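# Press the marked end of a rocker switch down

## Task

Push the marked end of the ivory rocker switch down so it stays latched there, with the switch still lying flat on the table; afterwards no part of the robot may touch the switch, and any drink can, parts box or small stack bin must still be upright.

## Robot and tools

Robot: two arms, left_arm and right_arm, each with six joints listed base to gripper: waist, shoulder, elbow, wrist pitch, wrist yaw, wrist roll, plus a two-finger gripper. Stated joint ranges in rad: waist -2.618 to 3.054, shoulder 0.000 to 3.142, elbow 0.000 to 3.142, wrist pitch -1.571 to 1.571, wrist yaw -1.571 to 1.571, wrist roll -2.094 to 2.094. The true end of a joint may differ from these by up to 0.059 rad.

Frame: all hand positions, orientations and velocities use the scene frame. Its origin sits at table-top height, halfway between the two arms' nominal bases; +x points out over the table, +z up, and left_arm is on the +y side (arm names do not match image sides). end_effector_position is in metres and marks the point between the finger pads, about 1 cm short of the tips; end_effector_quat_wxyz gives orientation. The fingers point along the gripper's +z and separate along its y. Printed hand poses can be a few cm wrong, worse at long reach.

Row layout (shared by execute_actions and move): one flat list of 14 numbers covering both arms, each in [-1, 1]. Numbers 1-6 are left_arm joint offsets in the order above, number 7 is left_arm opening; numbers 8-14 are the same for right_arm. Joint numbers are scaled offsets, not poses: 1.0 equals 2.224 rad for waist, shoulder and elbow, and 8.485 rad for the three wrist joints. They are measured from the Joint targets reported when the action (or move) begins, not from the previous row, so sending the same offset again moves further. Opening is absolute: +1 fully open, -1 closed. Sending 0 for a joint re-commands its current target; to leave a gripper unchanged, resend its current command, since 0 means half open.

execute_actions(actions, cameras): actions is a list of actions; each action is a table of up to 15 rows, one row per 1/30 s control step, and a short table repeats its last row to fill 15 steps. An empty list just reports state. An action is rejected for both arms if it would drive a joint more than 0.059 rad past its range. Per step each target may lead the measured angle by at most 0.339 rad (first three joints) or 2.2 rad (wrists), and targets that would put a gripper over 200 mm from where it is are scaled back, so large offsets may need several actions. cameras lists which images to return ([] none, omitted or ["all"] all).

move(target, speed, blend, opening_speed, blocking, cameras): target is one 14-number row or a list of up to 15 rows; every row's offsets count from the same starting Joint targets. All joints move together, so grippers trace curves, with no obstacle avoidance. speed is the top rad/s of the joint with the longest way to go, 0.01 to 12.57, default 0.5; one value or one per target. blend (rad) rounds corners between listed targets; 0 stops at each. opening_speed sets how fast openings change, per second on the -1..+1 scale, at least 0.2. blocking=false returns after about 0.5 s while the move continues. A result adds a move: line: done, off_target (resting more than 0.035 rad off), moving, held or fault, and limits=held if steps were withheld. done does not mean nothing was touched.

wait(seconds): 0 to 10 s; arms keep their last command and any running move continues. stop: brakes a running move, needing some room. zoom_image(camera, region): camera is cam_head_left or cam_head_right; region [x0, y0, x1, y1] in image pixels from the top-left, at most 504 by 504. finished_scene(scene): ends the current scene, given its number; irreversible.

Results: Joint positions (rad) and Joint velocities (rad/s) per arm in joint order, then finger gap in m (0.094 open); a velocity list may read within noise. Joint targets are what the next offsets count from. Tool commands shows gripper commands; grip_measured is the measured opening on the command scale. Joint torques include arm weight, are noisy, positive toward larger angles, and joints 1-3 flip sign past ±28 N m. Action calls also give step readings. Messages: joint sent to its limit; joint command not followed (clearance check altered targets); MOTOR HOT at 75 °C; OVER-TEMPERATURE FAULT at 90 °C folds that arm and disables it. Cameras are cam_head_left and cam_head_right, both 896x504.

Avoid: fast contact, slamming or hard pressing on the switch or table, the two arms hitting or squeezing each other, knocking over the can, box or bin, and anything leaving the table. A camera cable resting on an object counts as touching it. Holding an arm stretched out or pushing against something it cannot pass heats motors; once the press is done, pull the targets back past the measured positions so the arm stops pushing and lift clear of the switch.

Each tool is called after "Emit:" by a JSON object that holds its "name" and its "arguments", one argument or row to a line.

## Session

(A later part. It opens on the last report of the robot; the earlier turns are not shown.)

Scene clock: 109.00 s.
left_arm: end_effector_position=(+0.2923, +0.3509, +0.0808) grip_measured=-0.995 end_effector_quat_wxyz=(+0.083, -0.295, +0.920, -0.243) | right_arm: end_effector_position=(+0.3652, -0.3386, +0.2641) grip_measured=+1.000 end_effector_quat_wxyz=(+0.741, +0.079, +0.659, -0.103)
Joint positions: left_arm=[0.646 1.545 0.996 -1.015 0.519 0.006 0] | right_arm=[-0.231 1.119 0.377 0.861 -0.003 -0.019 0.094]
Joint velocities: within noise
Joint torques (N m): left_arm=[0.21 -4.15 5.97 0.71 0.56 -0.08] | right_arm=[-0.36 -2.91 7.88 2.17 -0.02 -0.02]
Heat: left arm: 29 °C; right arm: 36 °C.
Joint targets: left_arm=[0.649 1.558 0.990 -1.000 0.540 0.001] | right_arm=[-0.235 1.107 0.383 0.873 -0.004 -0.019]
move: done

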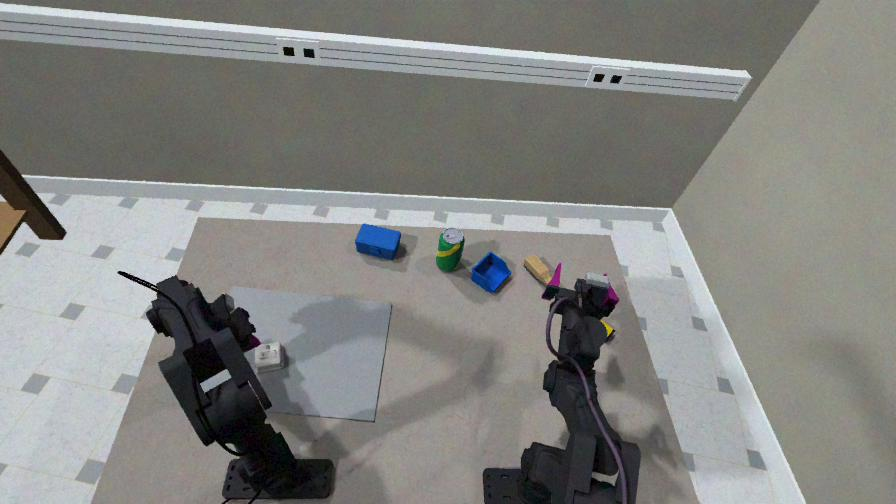

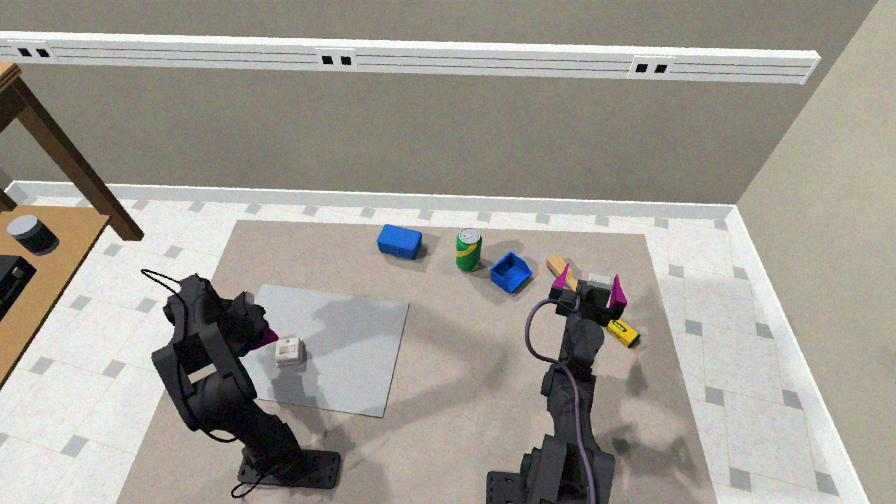

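Emit:
{"name": "move", "arguments": {
  "target": [0.0067, 0.0225, -0.0504, 0.01815, 0, 0, -1, 0, 0, 0, 0, 0, 0, 1],
  "speed": 0.3
}}

Emit:
{"name": "zoom_image", "arguments": {
  "camera": "cam_head_right",
  "region": [250, 310, 330, 390]
}}

Emit:
{"name": "zoom_image", "arguments": {
  "camera": "cam_head_left",
  "region": [230, 310, 310, 390]
}}

Scene clock: 118.17 s.
left_arm: end_effector_position=(+0.2878, +0.3502, +0.0440) grip_measured=-0.995 end_effector_quat_wxyz=(+0.080, -0.302, +0.917, -0.247) | right_arm: end_effector_position=(+0.3652, -0.3386, +0.2641) grip_measured=+1.000 end_effector_quat_wxyz=(+0.741, +0.079, +0.659, -0.103)
Joint positions: left_arm=[0.658 1.594 0.884 -0.866 0.525 0.006 0] | right_arm=[-0.231 1.119 0.377 0.861 -0.003 -0.019 0.094]
Joint velocities: within noise
Joint torques (N m): left_arm=[0.46 -4.25 5.59 0.7 0.51 -0.09] | right_arm=[-0.38 -2.89 7.87 2.17 -0.03 -0.02]
Heat: left arm: 28 °C; right arm: 37 °C.
Joint targets: left_arm=[0.664 1.608 0.878 -0.846 0.540 0.001] | right_arm=[-0.235 1.107 0.383 0.873 -0.004 -0.019]
move: done

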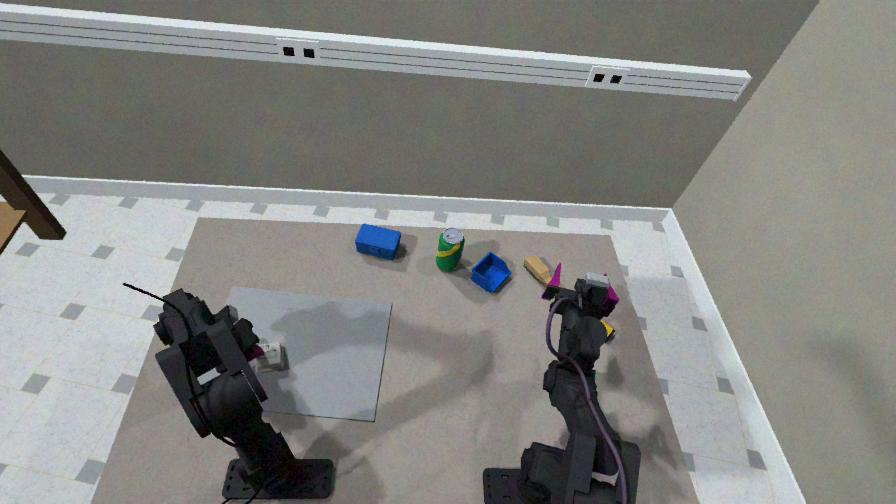

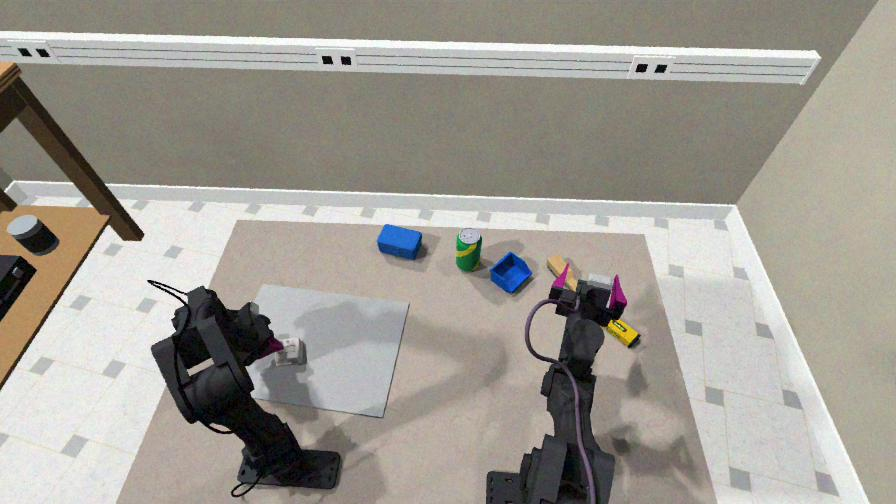

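Scaled by 6.300 from the camera's 896x504 image, which has a finer 1280x720 frame.

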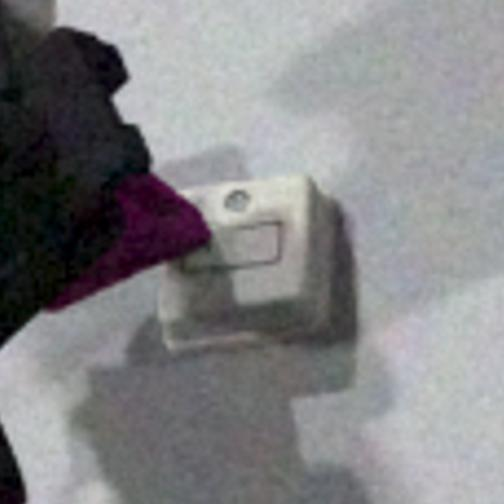

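Scaled by 6.300 from the camera's 896x504 image, which has a finer 1280x720 frame.

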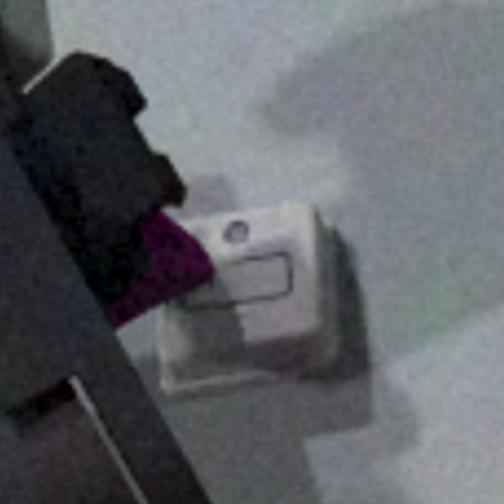

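Emit:
{"name": "move", "arguments": {
  "target": [0, 0.0095, -0.0105, 0.0052, 0, 0, -1, 0, 0, 0, 0, 0, 0, 1],
  "speed": 0.2
}}

Emit:
{"name": "zoom_image", "arguments": {
  "camera": "cam_head_right",
  "region": [250, 310, 330, 390]
}}

Emit:
{"name": "zoom_image", "arguments": {
  "camera": "cam_head_left",
  "region": [230, 310, 310, 390]
}}

Scene clock: 121.17 s.
left_arm: end_effector_position=(+0.2926, +0.3476, +0.0413) grip_measured=-0.995 end_effector_quat_wxyz=(+0.090, -0.299, +0.914, -0.260) | right_arm: end_effector_position=(+0.3652, -0.3386, +0.2641) grip_measured=+1.000 end_effector_quat_wxyz=(+0.741, +0.079, +0.659, -0.103)
Joint positions: left_arm=[0.658 1.604 0.87 -0.831 0.557 0.006 0] | right_arm=[-0.231 1.119 0.377 0.861 -0.003 -0.019 0.094]
Joint velocities: within noise
Joint torques (N m): left_arm=[0.43 -3.34 4.66 0.86 0.18 -0.09] | right_arm=[-0.36 -2.91 7.88 2.17 -0.03 -0.02]
Heat: left arm: 28 °C; right arm: 37 °C.
Joint targets: left_arm=[0.664 1.629 0.855 -0.802 0.540 0.001] | right_arm=[-0.235 1.107 0.383 0.873 -0.004 -0.019]
move: done

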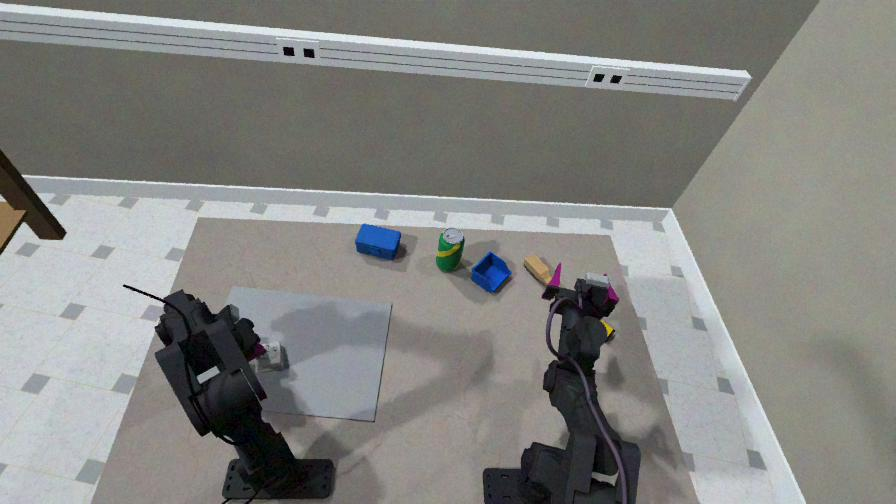

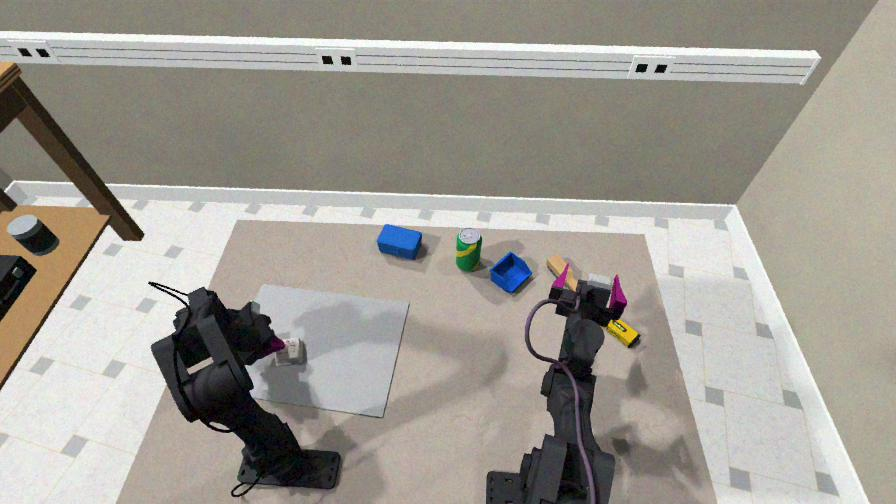

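Scaled by 6.300 from the camera's 896x504 image, which has a finer 1280x720 frame.

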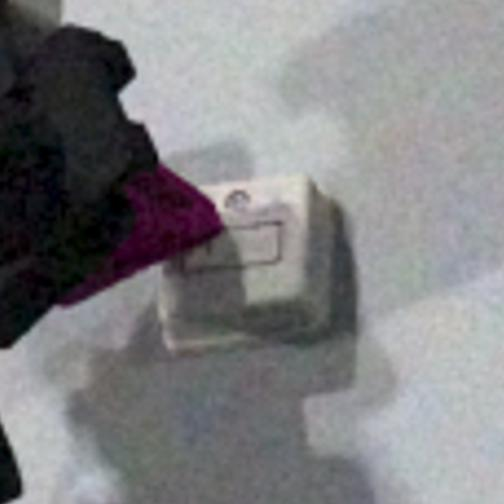

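Scaled by 6.300 from the camera's 896x504 image, which has a finer 1280x720 frame.

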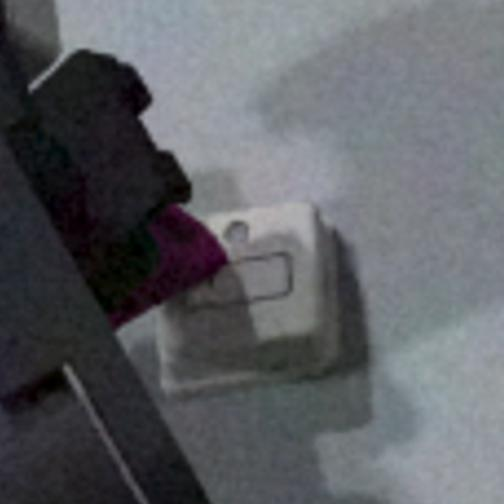

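Emit:
{"name": "move", "arguments": {
  "target": [
    [-0.0108, -0.0378, 0.0742, -0.0269, -0.0165, 0, -1, 0, 0, 0, 0, 0, 0, 1],
    [-0.1569, -0.0216, 0.1434, -0.0422, -0.06364, 0, -1, 0, 0, 0, 0, 0, 0, 1]
  ],
  "speed": 0.5,
  "blend": 0.05
}}

Emit:
{"name": "zoom_image", "arguments": {
  "camera": "cam_head_right",
  "region": [230, 290, 330, 390]
}}

Emit:
{"name": "zoom_image", "arguments": {
  "camera": "cam_head_left",
  "region": [210, 290, 310, 390]
}}

Scene clock: 128.67 s.
left_arm: end_effector_position=(+0.2900, +0.3498, +0.0861) grip_measured=-0.995 end_effector_quat_wxyz=(-0.005, -0.147, +0.989, -0.006) | right_arm: end_effector_position=(+0.3652, -0.3386, +0.2641) grip_measured=+1.000 end_effector_quat_wxyz=(+0.741, +0.079, +0.659, -0.103)
Joint positions: left_arm=[0.318 1.581 1.149 -1.152 0.011 0.005 0] | right_arm=[-0.231 1.119 0.377 0.861 -0.003 -0.019 0.094]
Joint velocities: within noise
Joint torques (N m): left_arm=[-0.23 -5.64 9.09 0.39 -0.09 -0.09] | right_arm=[-0.36 -2.89 7.88 2.17 -0.03 -0.02]
Heat: left arm: 27 °C; right arm: 37 °C.
Joint targets: left_arm=[0.315 1.581 1.174 -1.160 0.000 0.000] | right_arm=[-0.235 1.107 0.383 0.873 -0.004 -0.019]
move: done

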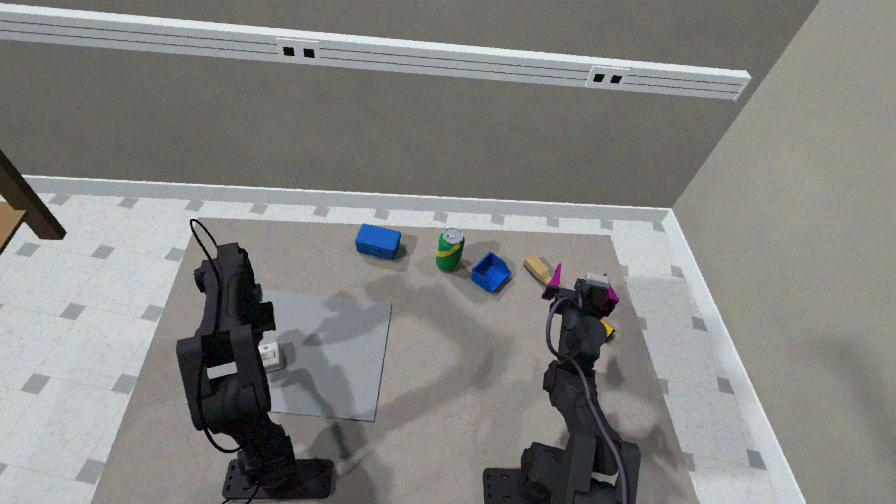

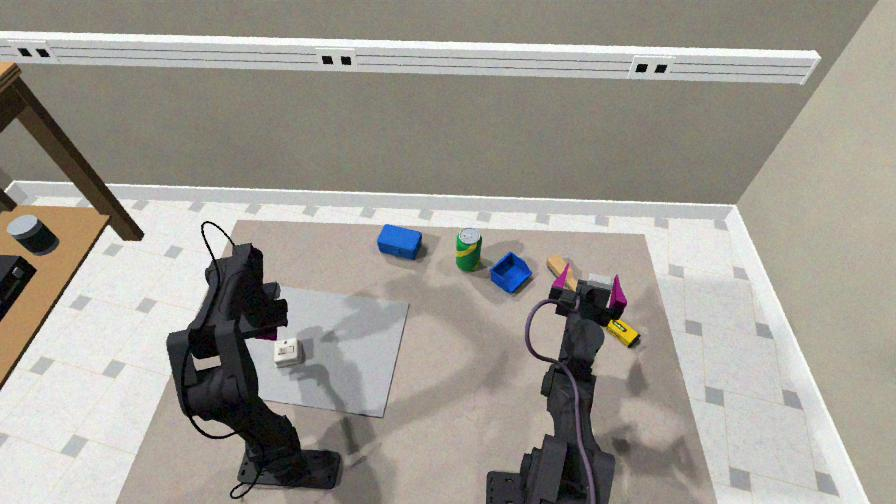

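Scaled by 5.040 from the camera's 896x504 image, which has a finer 1280x720 frame.

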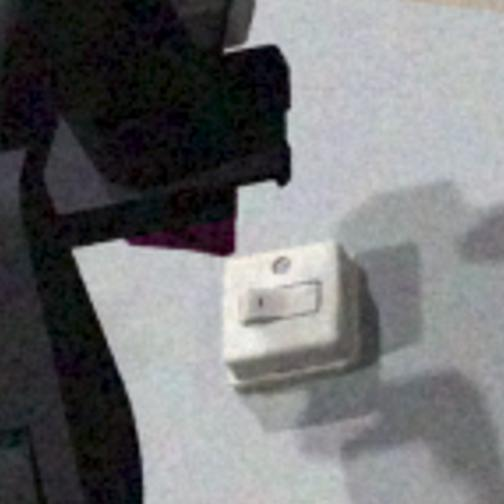

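Scaled by 5.040 from the camera's 896x504 image, which has a finer 1280x720 frame.

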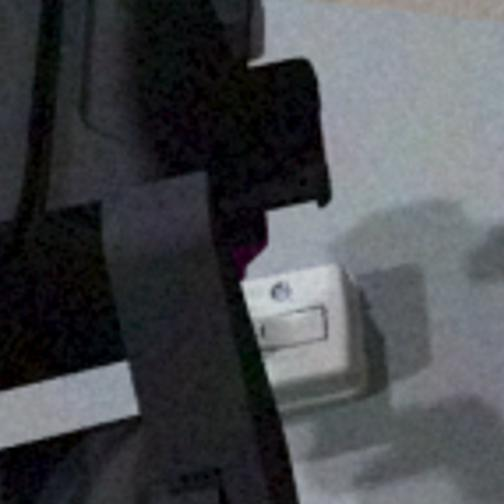

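Emit:
{"name": "move", "arguments": {
  "target": [0.0007, 0.0153, -0.0638, 0.01968, 0, 0, -1, 0, 0, 0, 0, 0, 0, 1],
  "speed": 0.3
}}

Emit:
{"name": "zoom_image", "arguments": {
  "camera": "cam_head_right",
  "region": [240, 310, 320, 390]
}}

Emit:
{"name": "zoom_image", "arguments": {
  "camera": "cam_head_left",
  "region": [230, 310, 310, 390]
}}

Scene clock: 134.87 s.
left_arm: end_effector_position=(+0.2893, +0.3498, +0.0533) grip_measured=-0.995 end_effector_quat_wxyz=(-0.001, -0.147, +0.989, -0.005) | right_arm: end_effector_position=(+0.3652, -0.3386, +0.2641) grip_measured=+1.000 end_effector_quat_wxyz=(+0.741, +0.079, +0.659, -0.103)
Joint positions: left_arm=[0.318 1.602 1.036 -1.008 0.01 0.005 0] | right_arm=[-0.231 1.119 0.377 0.861 -0.003 -0.019 0.094]
Joint velocities: within noise
Joint torques (N m): left_arm=[-0.16 -4.63 6.13 0.64 -0.12 -0.06] | right_arm=[-0.36 -2.91 7.9 2.17 -0.02 -0.02]
Heat: left arm: 27 °C; right arm: 37 °C.
Joint targets: left_arm=[0.316 1.615 1.032 -0.993 0.000 0.000] | right_arm=[-0.235 1.107 0.383 0.873 -0.004 -0.019]
move: done

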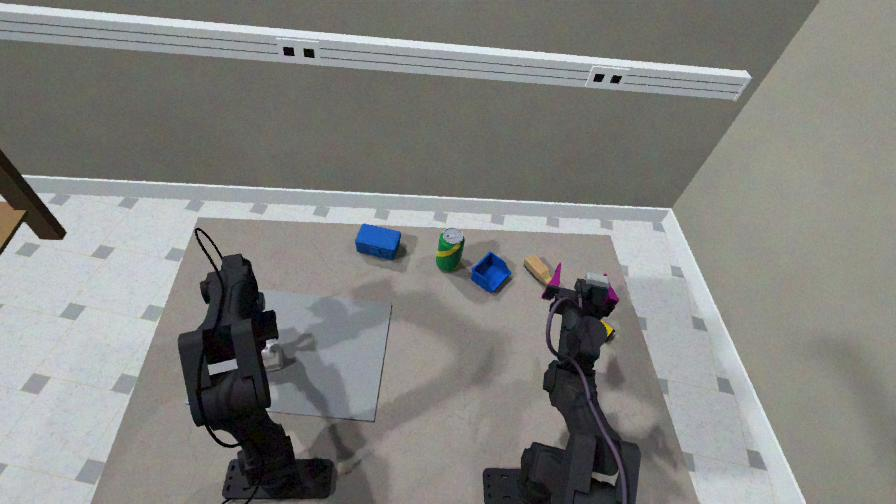

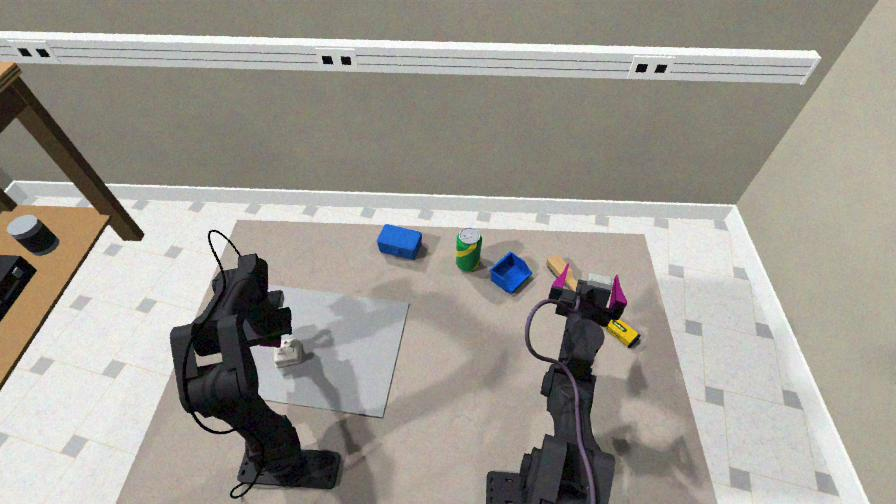

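Scaled by 6.300 from the camera's 896x504 image, which has a finer 1280x720 frame.

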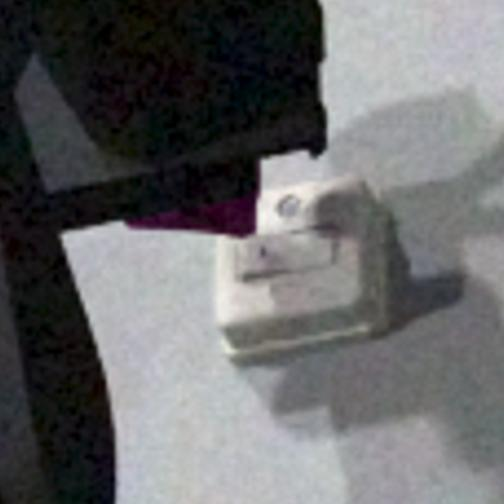

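Scaled by 6.300 from the camera's 896x504 image, which has a finer 1280x720 frame.

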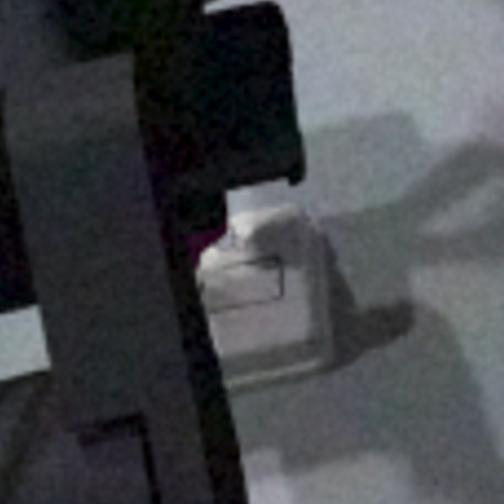

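Emit:
{"name": "move", "arguments": {
  "target": [0.004, 0.0112, -0.0261, 0.00978, 0, 0, -1, 0, 0, 0, 0, 0, 0, 1],
  "speed": 0.2
}}

Emit:
{"name": "zoom_image", "arguments": {
  "camera": "cam_head_right",
  "region": [240, 310, 320, 390]
}}

Emit:
{"name": "zoom_image", "arguments": {
  "camera": "cam_head_left",
  "region": [230, 310, 310, 390]
}}

Scene clock: 140.50 s.
left_arm: end_effector_position=(+0.2876, +0.3499, +0.0369) grip_measured=-0.995 end_effector_quat_wxyz=(-0.001, -0.147, +0.989, -0.004) | right_arm: end_effector_position=(+0.3652, -0.3386, +0.2641) grip_measured=+1.000 end_effector_quat_wxyz=(+0.741, +0.079, +0.659, -0.103)
Joint positions: left_arm=[0.318 1.62 0.985 -0.94 0.007 0.005 0] | right_arm=[-0.231 1.119 0.377 0.861 -0.003 -0.019 0.094]
Joint velocities: within noise
Joint torques (N m): left_arm=[0.53 -4.16 5.35 0.84 -0.07 -0.06] | right_arm=[-0.38 -2.89 7.9 2.17 -0.03 -0.02]
Heat: left arm: 27 °C; right arm: 37 °C.
Joint targets: left_arm=[0.325 1.640 0.974 -0.910 0.000 0.000] | right_arm=[-0.235 1.107 0.383 0.873 -0.004 -0.019]
move: done

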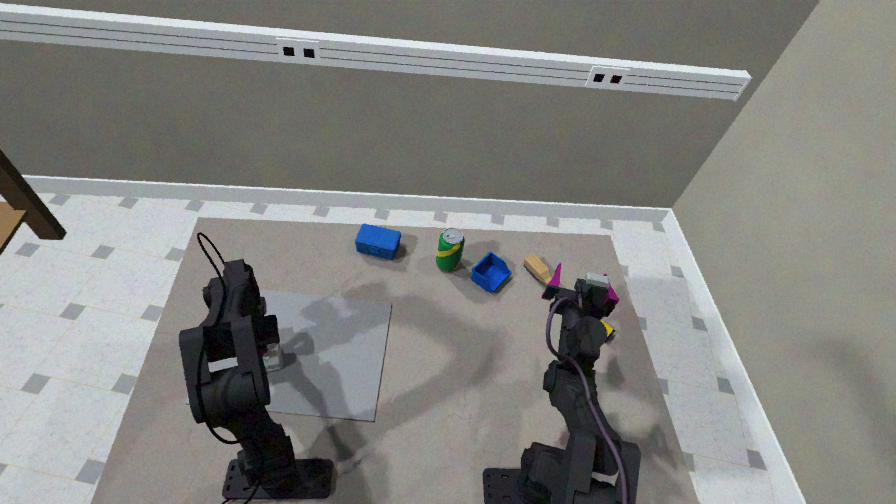

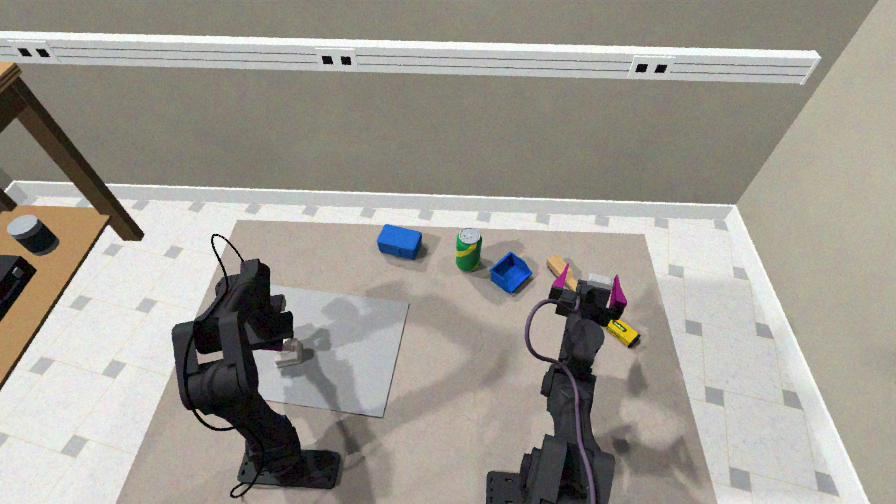

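Scaled by 6.300 from the camera's 896x504 image, which has a finer 1280x720 frame.

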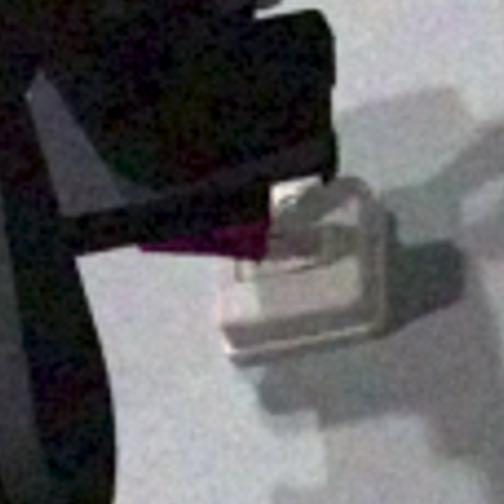

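Scaled by 6.300 from the camera's 896x504 image, which has a finer 1280x720 frame.

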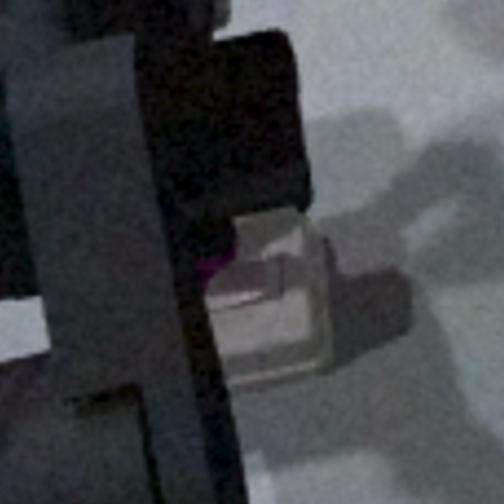

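Emit:
{"name": "move", "arguments": {
  "target": [0, 0.0076, -0.0117, 0.00507, 0, 0, -1, 0, 0, 0, 0, 0, 0, 1],
  "speed": 0.2
}}

Emit:
{"name": "zoom_image", "arguments": {
  "camera": "cam_head_right",
  "region": [240, 310, 320, 390]
}}

Emit:
{"name": "zoom_image", "arguments": {
  "camera": "cam_head_left",
  "region": [230, 310, 310, 390]
}}

Scene clock: 176.87 s.
left_arm: end_effector_position=(+0.2877, +0.3499, +0.0361) grip_measured=-0.995 end_effector_quat_wxyz=(-0.001, -0.147, +0.989, -0.004) | right_arm: end_effector_position=(+0.3652, -0.3386, +0.2641) grip_measured=+1.000 end_effector_quat_wxyz=(+0.741, +0.079, +0.659, -0.103)
Joint positions: left_arm=[0.318 1.62 0.981 -0.935 0.007 0.005 0] | right_arm=[-0.231 1.119 0.377 0.861 -0.003 -0.019 0.094]
Joint velocities: within noise
Joint torques (N m): left_arm=[0.47 -2.66 3.29 1.23 -0.05 -0.1] | right_arm=[-0.36 -2.89 7.87 2.17 -0.03 -0.02]
Heat: left arm: 27 °C; right arm: 38 °C.
Joint targets: left_arm=[0.325 1.657 0.948 -0.867 0.000 0.000] | right_arm=[-0.235 1.107 0.383 0.873 -0.004 -0.019]
move: off_target (left_arm); left_arm: the wrist pitch is farthest, 0.068 rad from its target

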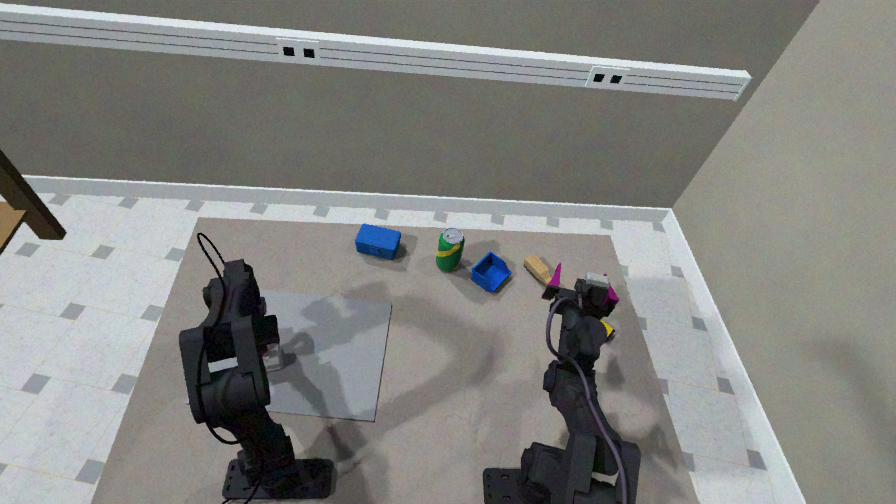

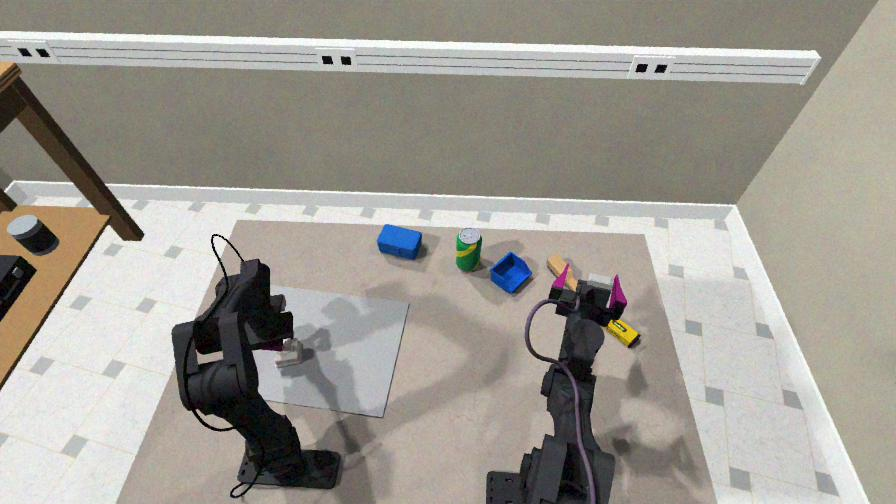

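Scaled by 6.300 from the camera's 896x504 image, which has a finer 1280x720 frame.

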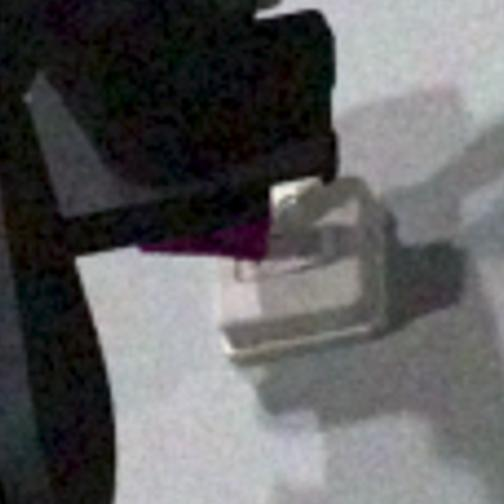

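Scaled by 6.300 from the camera's 896x504 image, which has a finer 1280x720 frame.

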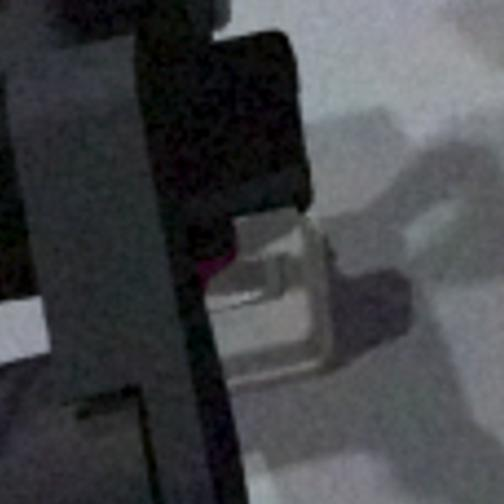

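Emit:
{"name": "zoom_image", "arguments": {
  "camera": "cam_head_right",
  "region": [266, 334, 310, 376]
}}

Emit:
{"name": "zoom_image", "arguments": {
  "camera": "cam_head_left",
  "region": [246, 334, 290, 376]
}}

Scaled by 11.455 from the camera's 896x504 image, which has a finer 1280x720 frame.

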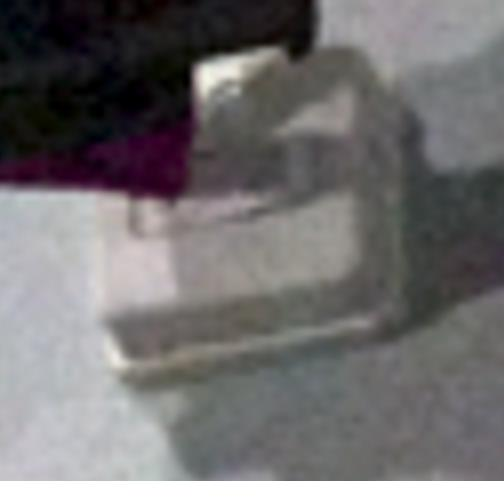

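Scaled by 11.455 from the camera's 896x504 image, which has a finer 1280x720 frame.

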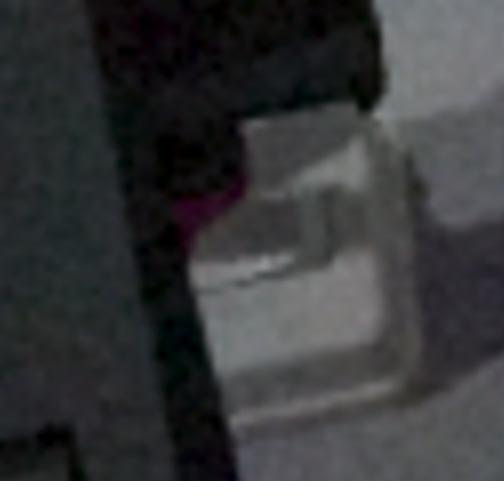

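Emit:
{"name": "move", "arguments": {
  "target": [
    [0, -0.0342, 0.1016, -0.0345, 0, 0, -1, 0, 0, 0, 0, 0, 0, 1],
    [0.18, -0.06, 0.1016, -0.0345, 0, 0, -1, 0, 0, 0, 0, 0, 0, 1]
  ],
  "speed": 0.6,
  "blend": 0.05
}}

Emit:
{"name": "zoom_image", "arguments": {
  "camera": "cam_head_right",
  "region": [266, 334, 310, 376]
}}

Emit:
{"name": "zoom_image", "arguments": {
  "camera": "cam_head_left",
  "region": [246, 334, 290, 376]
}}

Scene clock: 181.43 s.
left_arm: end_effector_position=(+0.2385, +0.4460, +0.0921) grip_measured=-0.995 end_effector_quat_wxyz=(+0.006, -0.343, +0.939, +0.000) | right_arm: end_effector_position=(+0.3652, -0.3386, +0.2641) grip_measured=+1.000 end_effector_quat_wxyz=(+0.741, +0.079, +0.659, -0.103)
Joint positions: left_arm=[0.724 1.558 1.15 -1.151 0.003 0.005 0] | right_arm=[-0.231 1.119 0.377 0.861 -0.003 -0.019 0.094]
Joint velocities: within noise
Joint torques (N m): left_arm=[0.09 -8.4 8.99 0.49 -0.01 -0.08] | right_arm=[-0.36 -2.91 7.88 2.17 -0.03 -0.02]
Heat: left arm: 27 °C; right arm: 39 °C.
Joint targets: left_arm=[0.725 1.524 1.173 -1.160 0.000 0.001] | right_arm=[-0.235 1.107 0.383 0.873 -0.004 -0.019]
move: done

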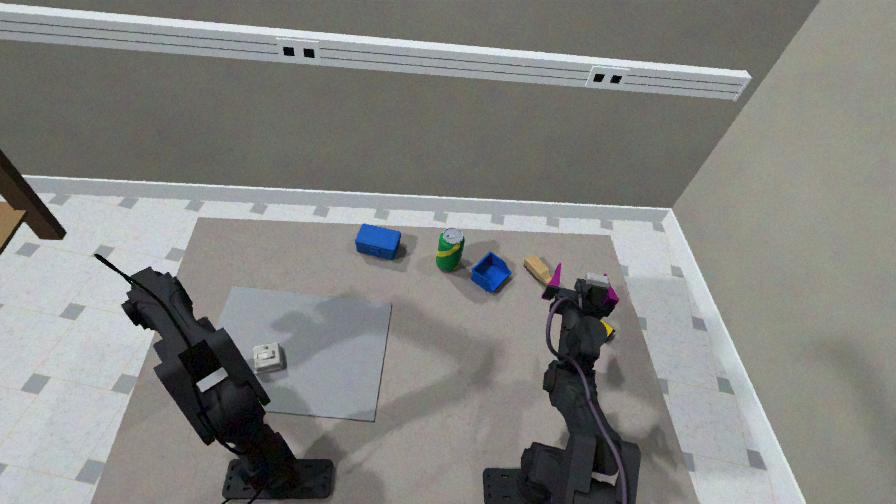

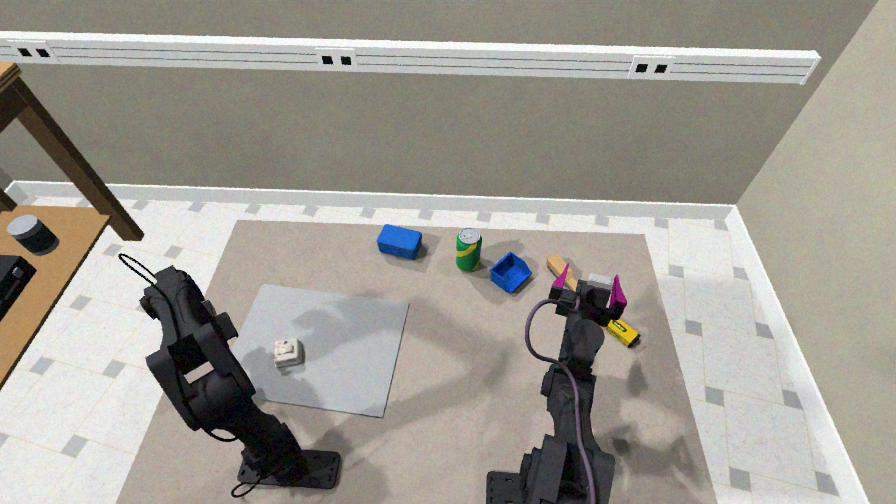

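Scaled by 11.455 from the camera's 896x504 image, which has a finer 1280x720 frame.

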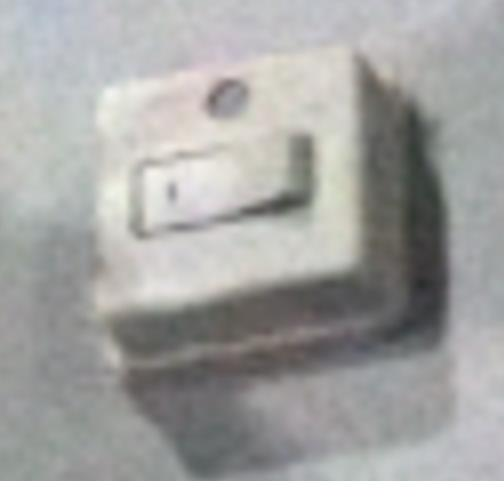

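Scaled by 11.455 from the camera's 896x504 image, which has a finer 1280x720 frame.

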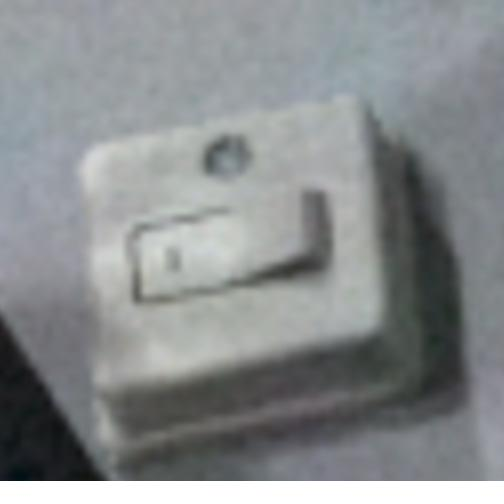

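Emit:
{"name": "move", "arguments": {
  "target": [-0.326, 0.0836, 0.0211, 0.00937, 0, 0, -1, 0, 0, 0, 0, 0, 0, 1],
  "speed": 0.8
}}

Emit:
{"name": "zoom_image", "arguments": {
  "camera": "cam_head_right",
  "region": [260, 280, 360, 380]
}}

Emit:
{"name": "zoom_image", "arguments": {
  "camera": "cam_head_left",
  "region": [240, 280, 340, 380]
}}

Scene clock: 193.87 s.
left_arm: end_effector_position=(+0.3246, +0.2675, +0.0672) grip_measured=-0.995 end_effector_quat_wxyz=(-0.012, +0.012, +1.000, +0.000) | right_arm: end_effector_position=(+0.3652, -0.3386, +0.2641) grip_measured=+1.000 end_effector_quat_wxyz=(+0.741, +0.079, +0.659, -0.103)
Joint positions: left_arm=[0 1.694 1.193 -1.095 0.001 0.005 0] | right_arm=[-0.231 1.119 0.377 0.861 -0.003 -0.019 0.094]
Joint velocities: within noise
Joint torques (N m): left_arm=[0.05 -5.41 9.22 0.63 -0.01 -0.07] | right_arm=[-0.38 -2.91 7.88 2.17 -0.03 -0.02]
Heat: left arm: 27 °C; right arm: 39 °C.
Joint targets: left_arm=[0.000 1.710 1.221 -1.080 0.000 0.001] | right_arm=[-0.235 1.107 0.383 0.873 -0.004 -0.019]
move: done

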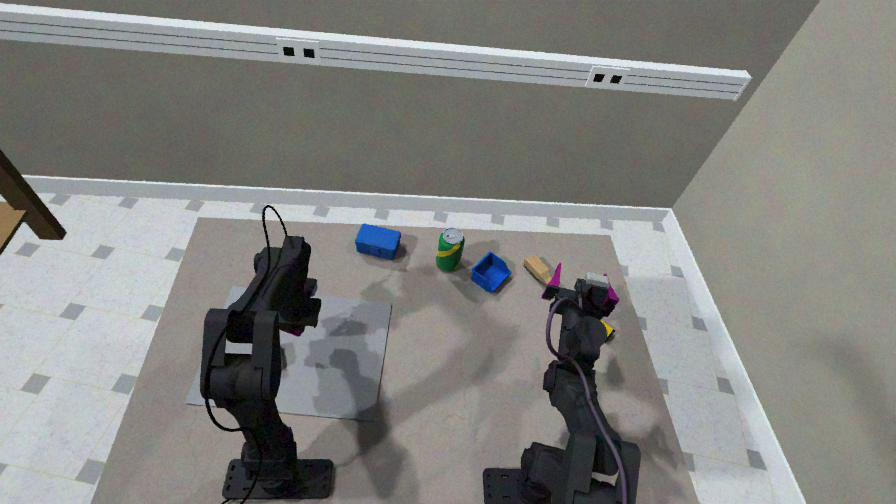

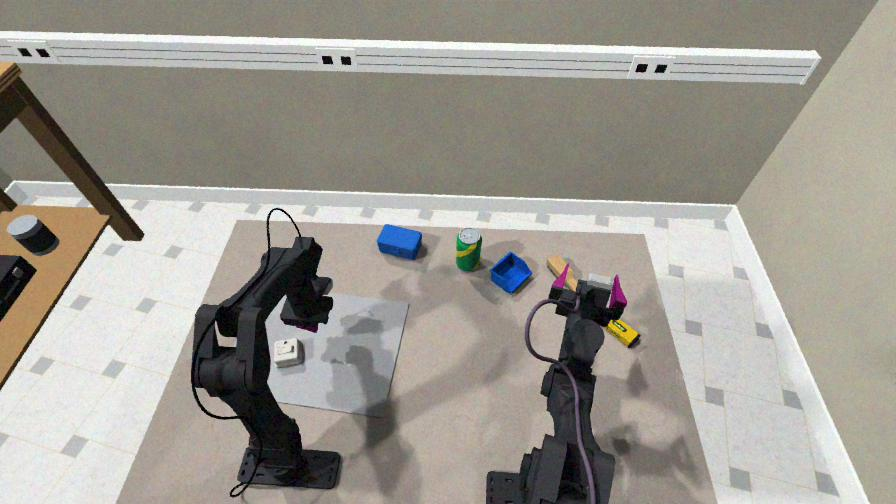

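Scaled by 5.040 from the camera's 896x504 image, which has a finer 1280x720 frame.

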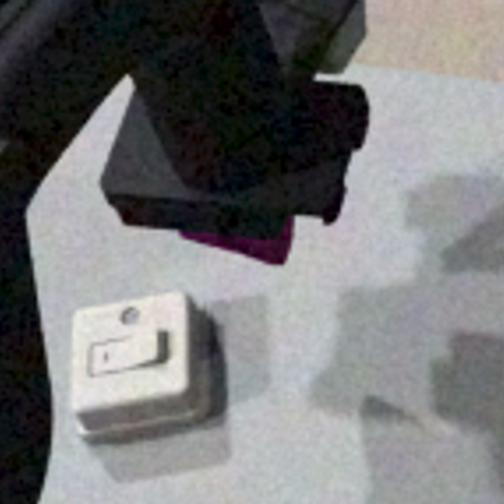

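Scaled by 5.040 from the camera's 896x504 image, which has a finer 1280x720 frame.

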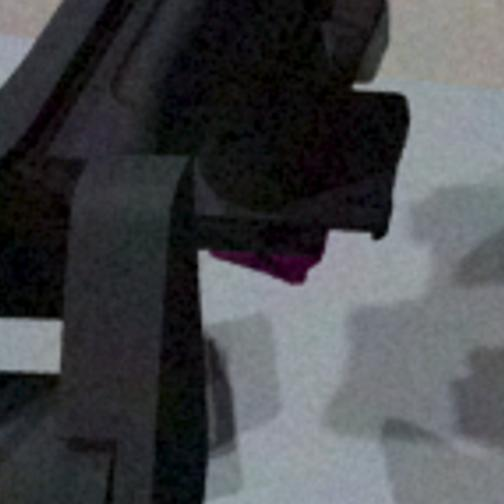

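Emit:
{"name": "move", "arguments": {
  "target": [-0.1799, 0.17, 0.2275, -0.0153, 0, 0, -1, 0, 0, 0, 0, 0, 0, 1],
  "speed": 0.8
}}

Emit:
{"name": "zoom_image", "arguments": {
  "camera": "cam_head_right",
  "region": [340, 250, 440, 350]
}}

Emit:
{"name": "zoom_image", "arguments": {
  "camera": "cam_head_left",
  "region": [320, 250, 420, 350]
}}

Scene clock: 200.57 s.
left_arm: end_effector_position=(+0.3965, +0.1100, +0.0708) grip_measured=-0.995 end_effector_quat_wxyz=(+0.002, +0.212, +0.977, -0.001) | right_arm: end_effector_position=(+0.3652, -0.3386, +0.2641) grip_measured=+1.000 end_effector_quat_wxyz=(+0.741, +0.079, +0.659, -0.103)
Joint positions: left_arm=[-0.405 2.066 1.699 -1.201 0.001 0.005 0] | right_arm=[-0.231 1.119 0.377 0.861 -0.003 -0.019 0.094]
Joint velocities: within noise
Joint torques (N m): left_arm=[0.47 -8.14 9.47 0.44 0 -0.11] | right_arm=[-0.38 -2.89 7.9 2.17 -0.03 -0.02]
Heat: left arm: 27 °C; right arm: 39 °C.
Joint targets: left_arm=[-0.400 2.088 1.727 -1.210 0.000 0.001] | right_arm=[-0.235 1.107 0.383 0.873 -0.004 -0.019]
move: done

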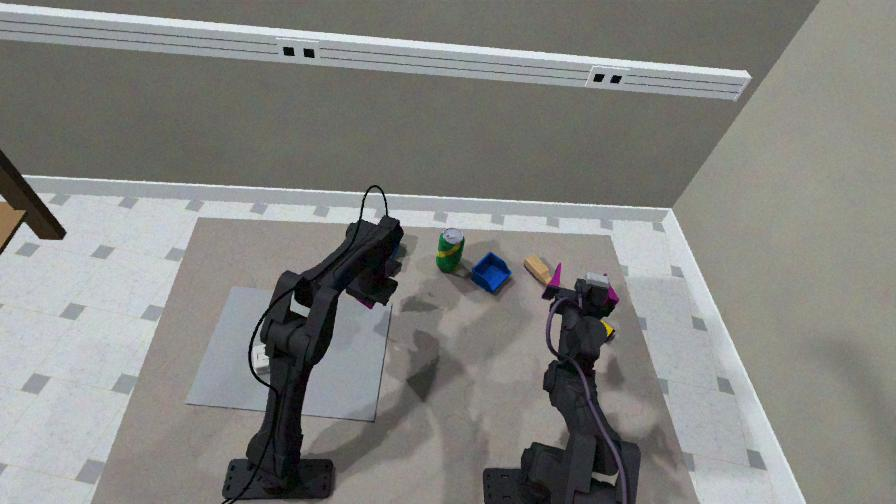

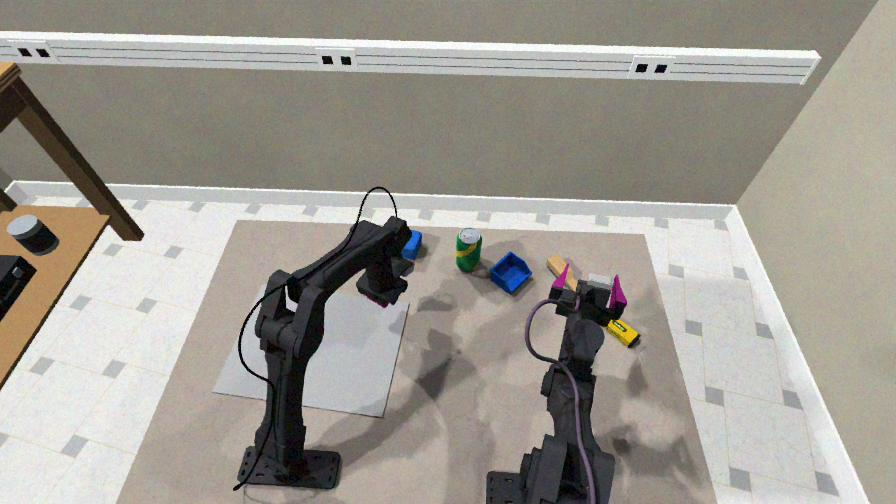

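Scaled by 5.040 from the camera's 896x504 image, which has a finer 1280x720 frame.

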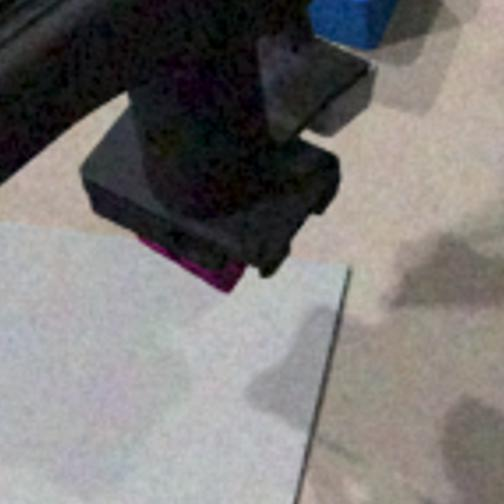

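Scaled by 5.040 from the camera's 896x504 image, which has a finer 1280x720 frame.

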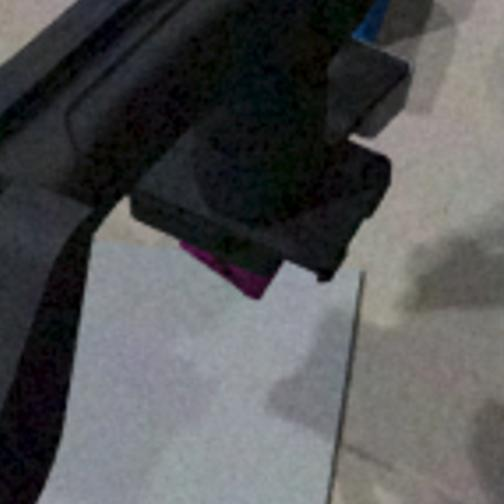

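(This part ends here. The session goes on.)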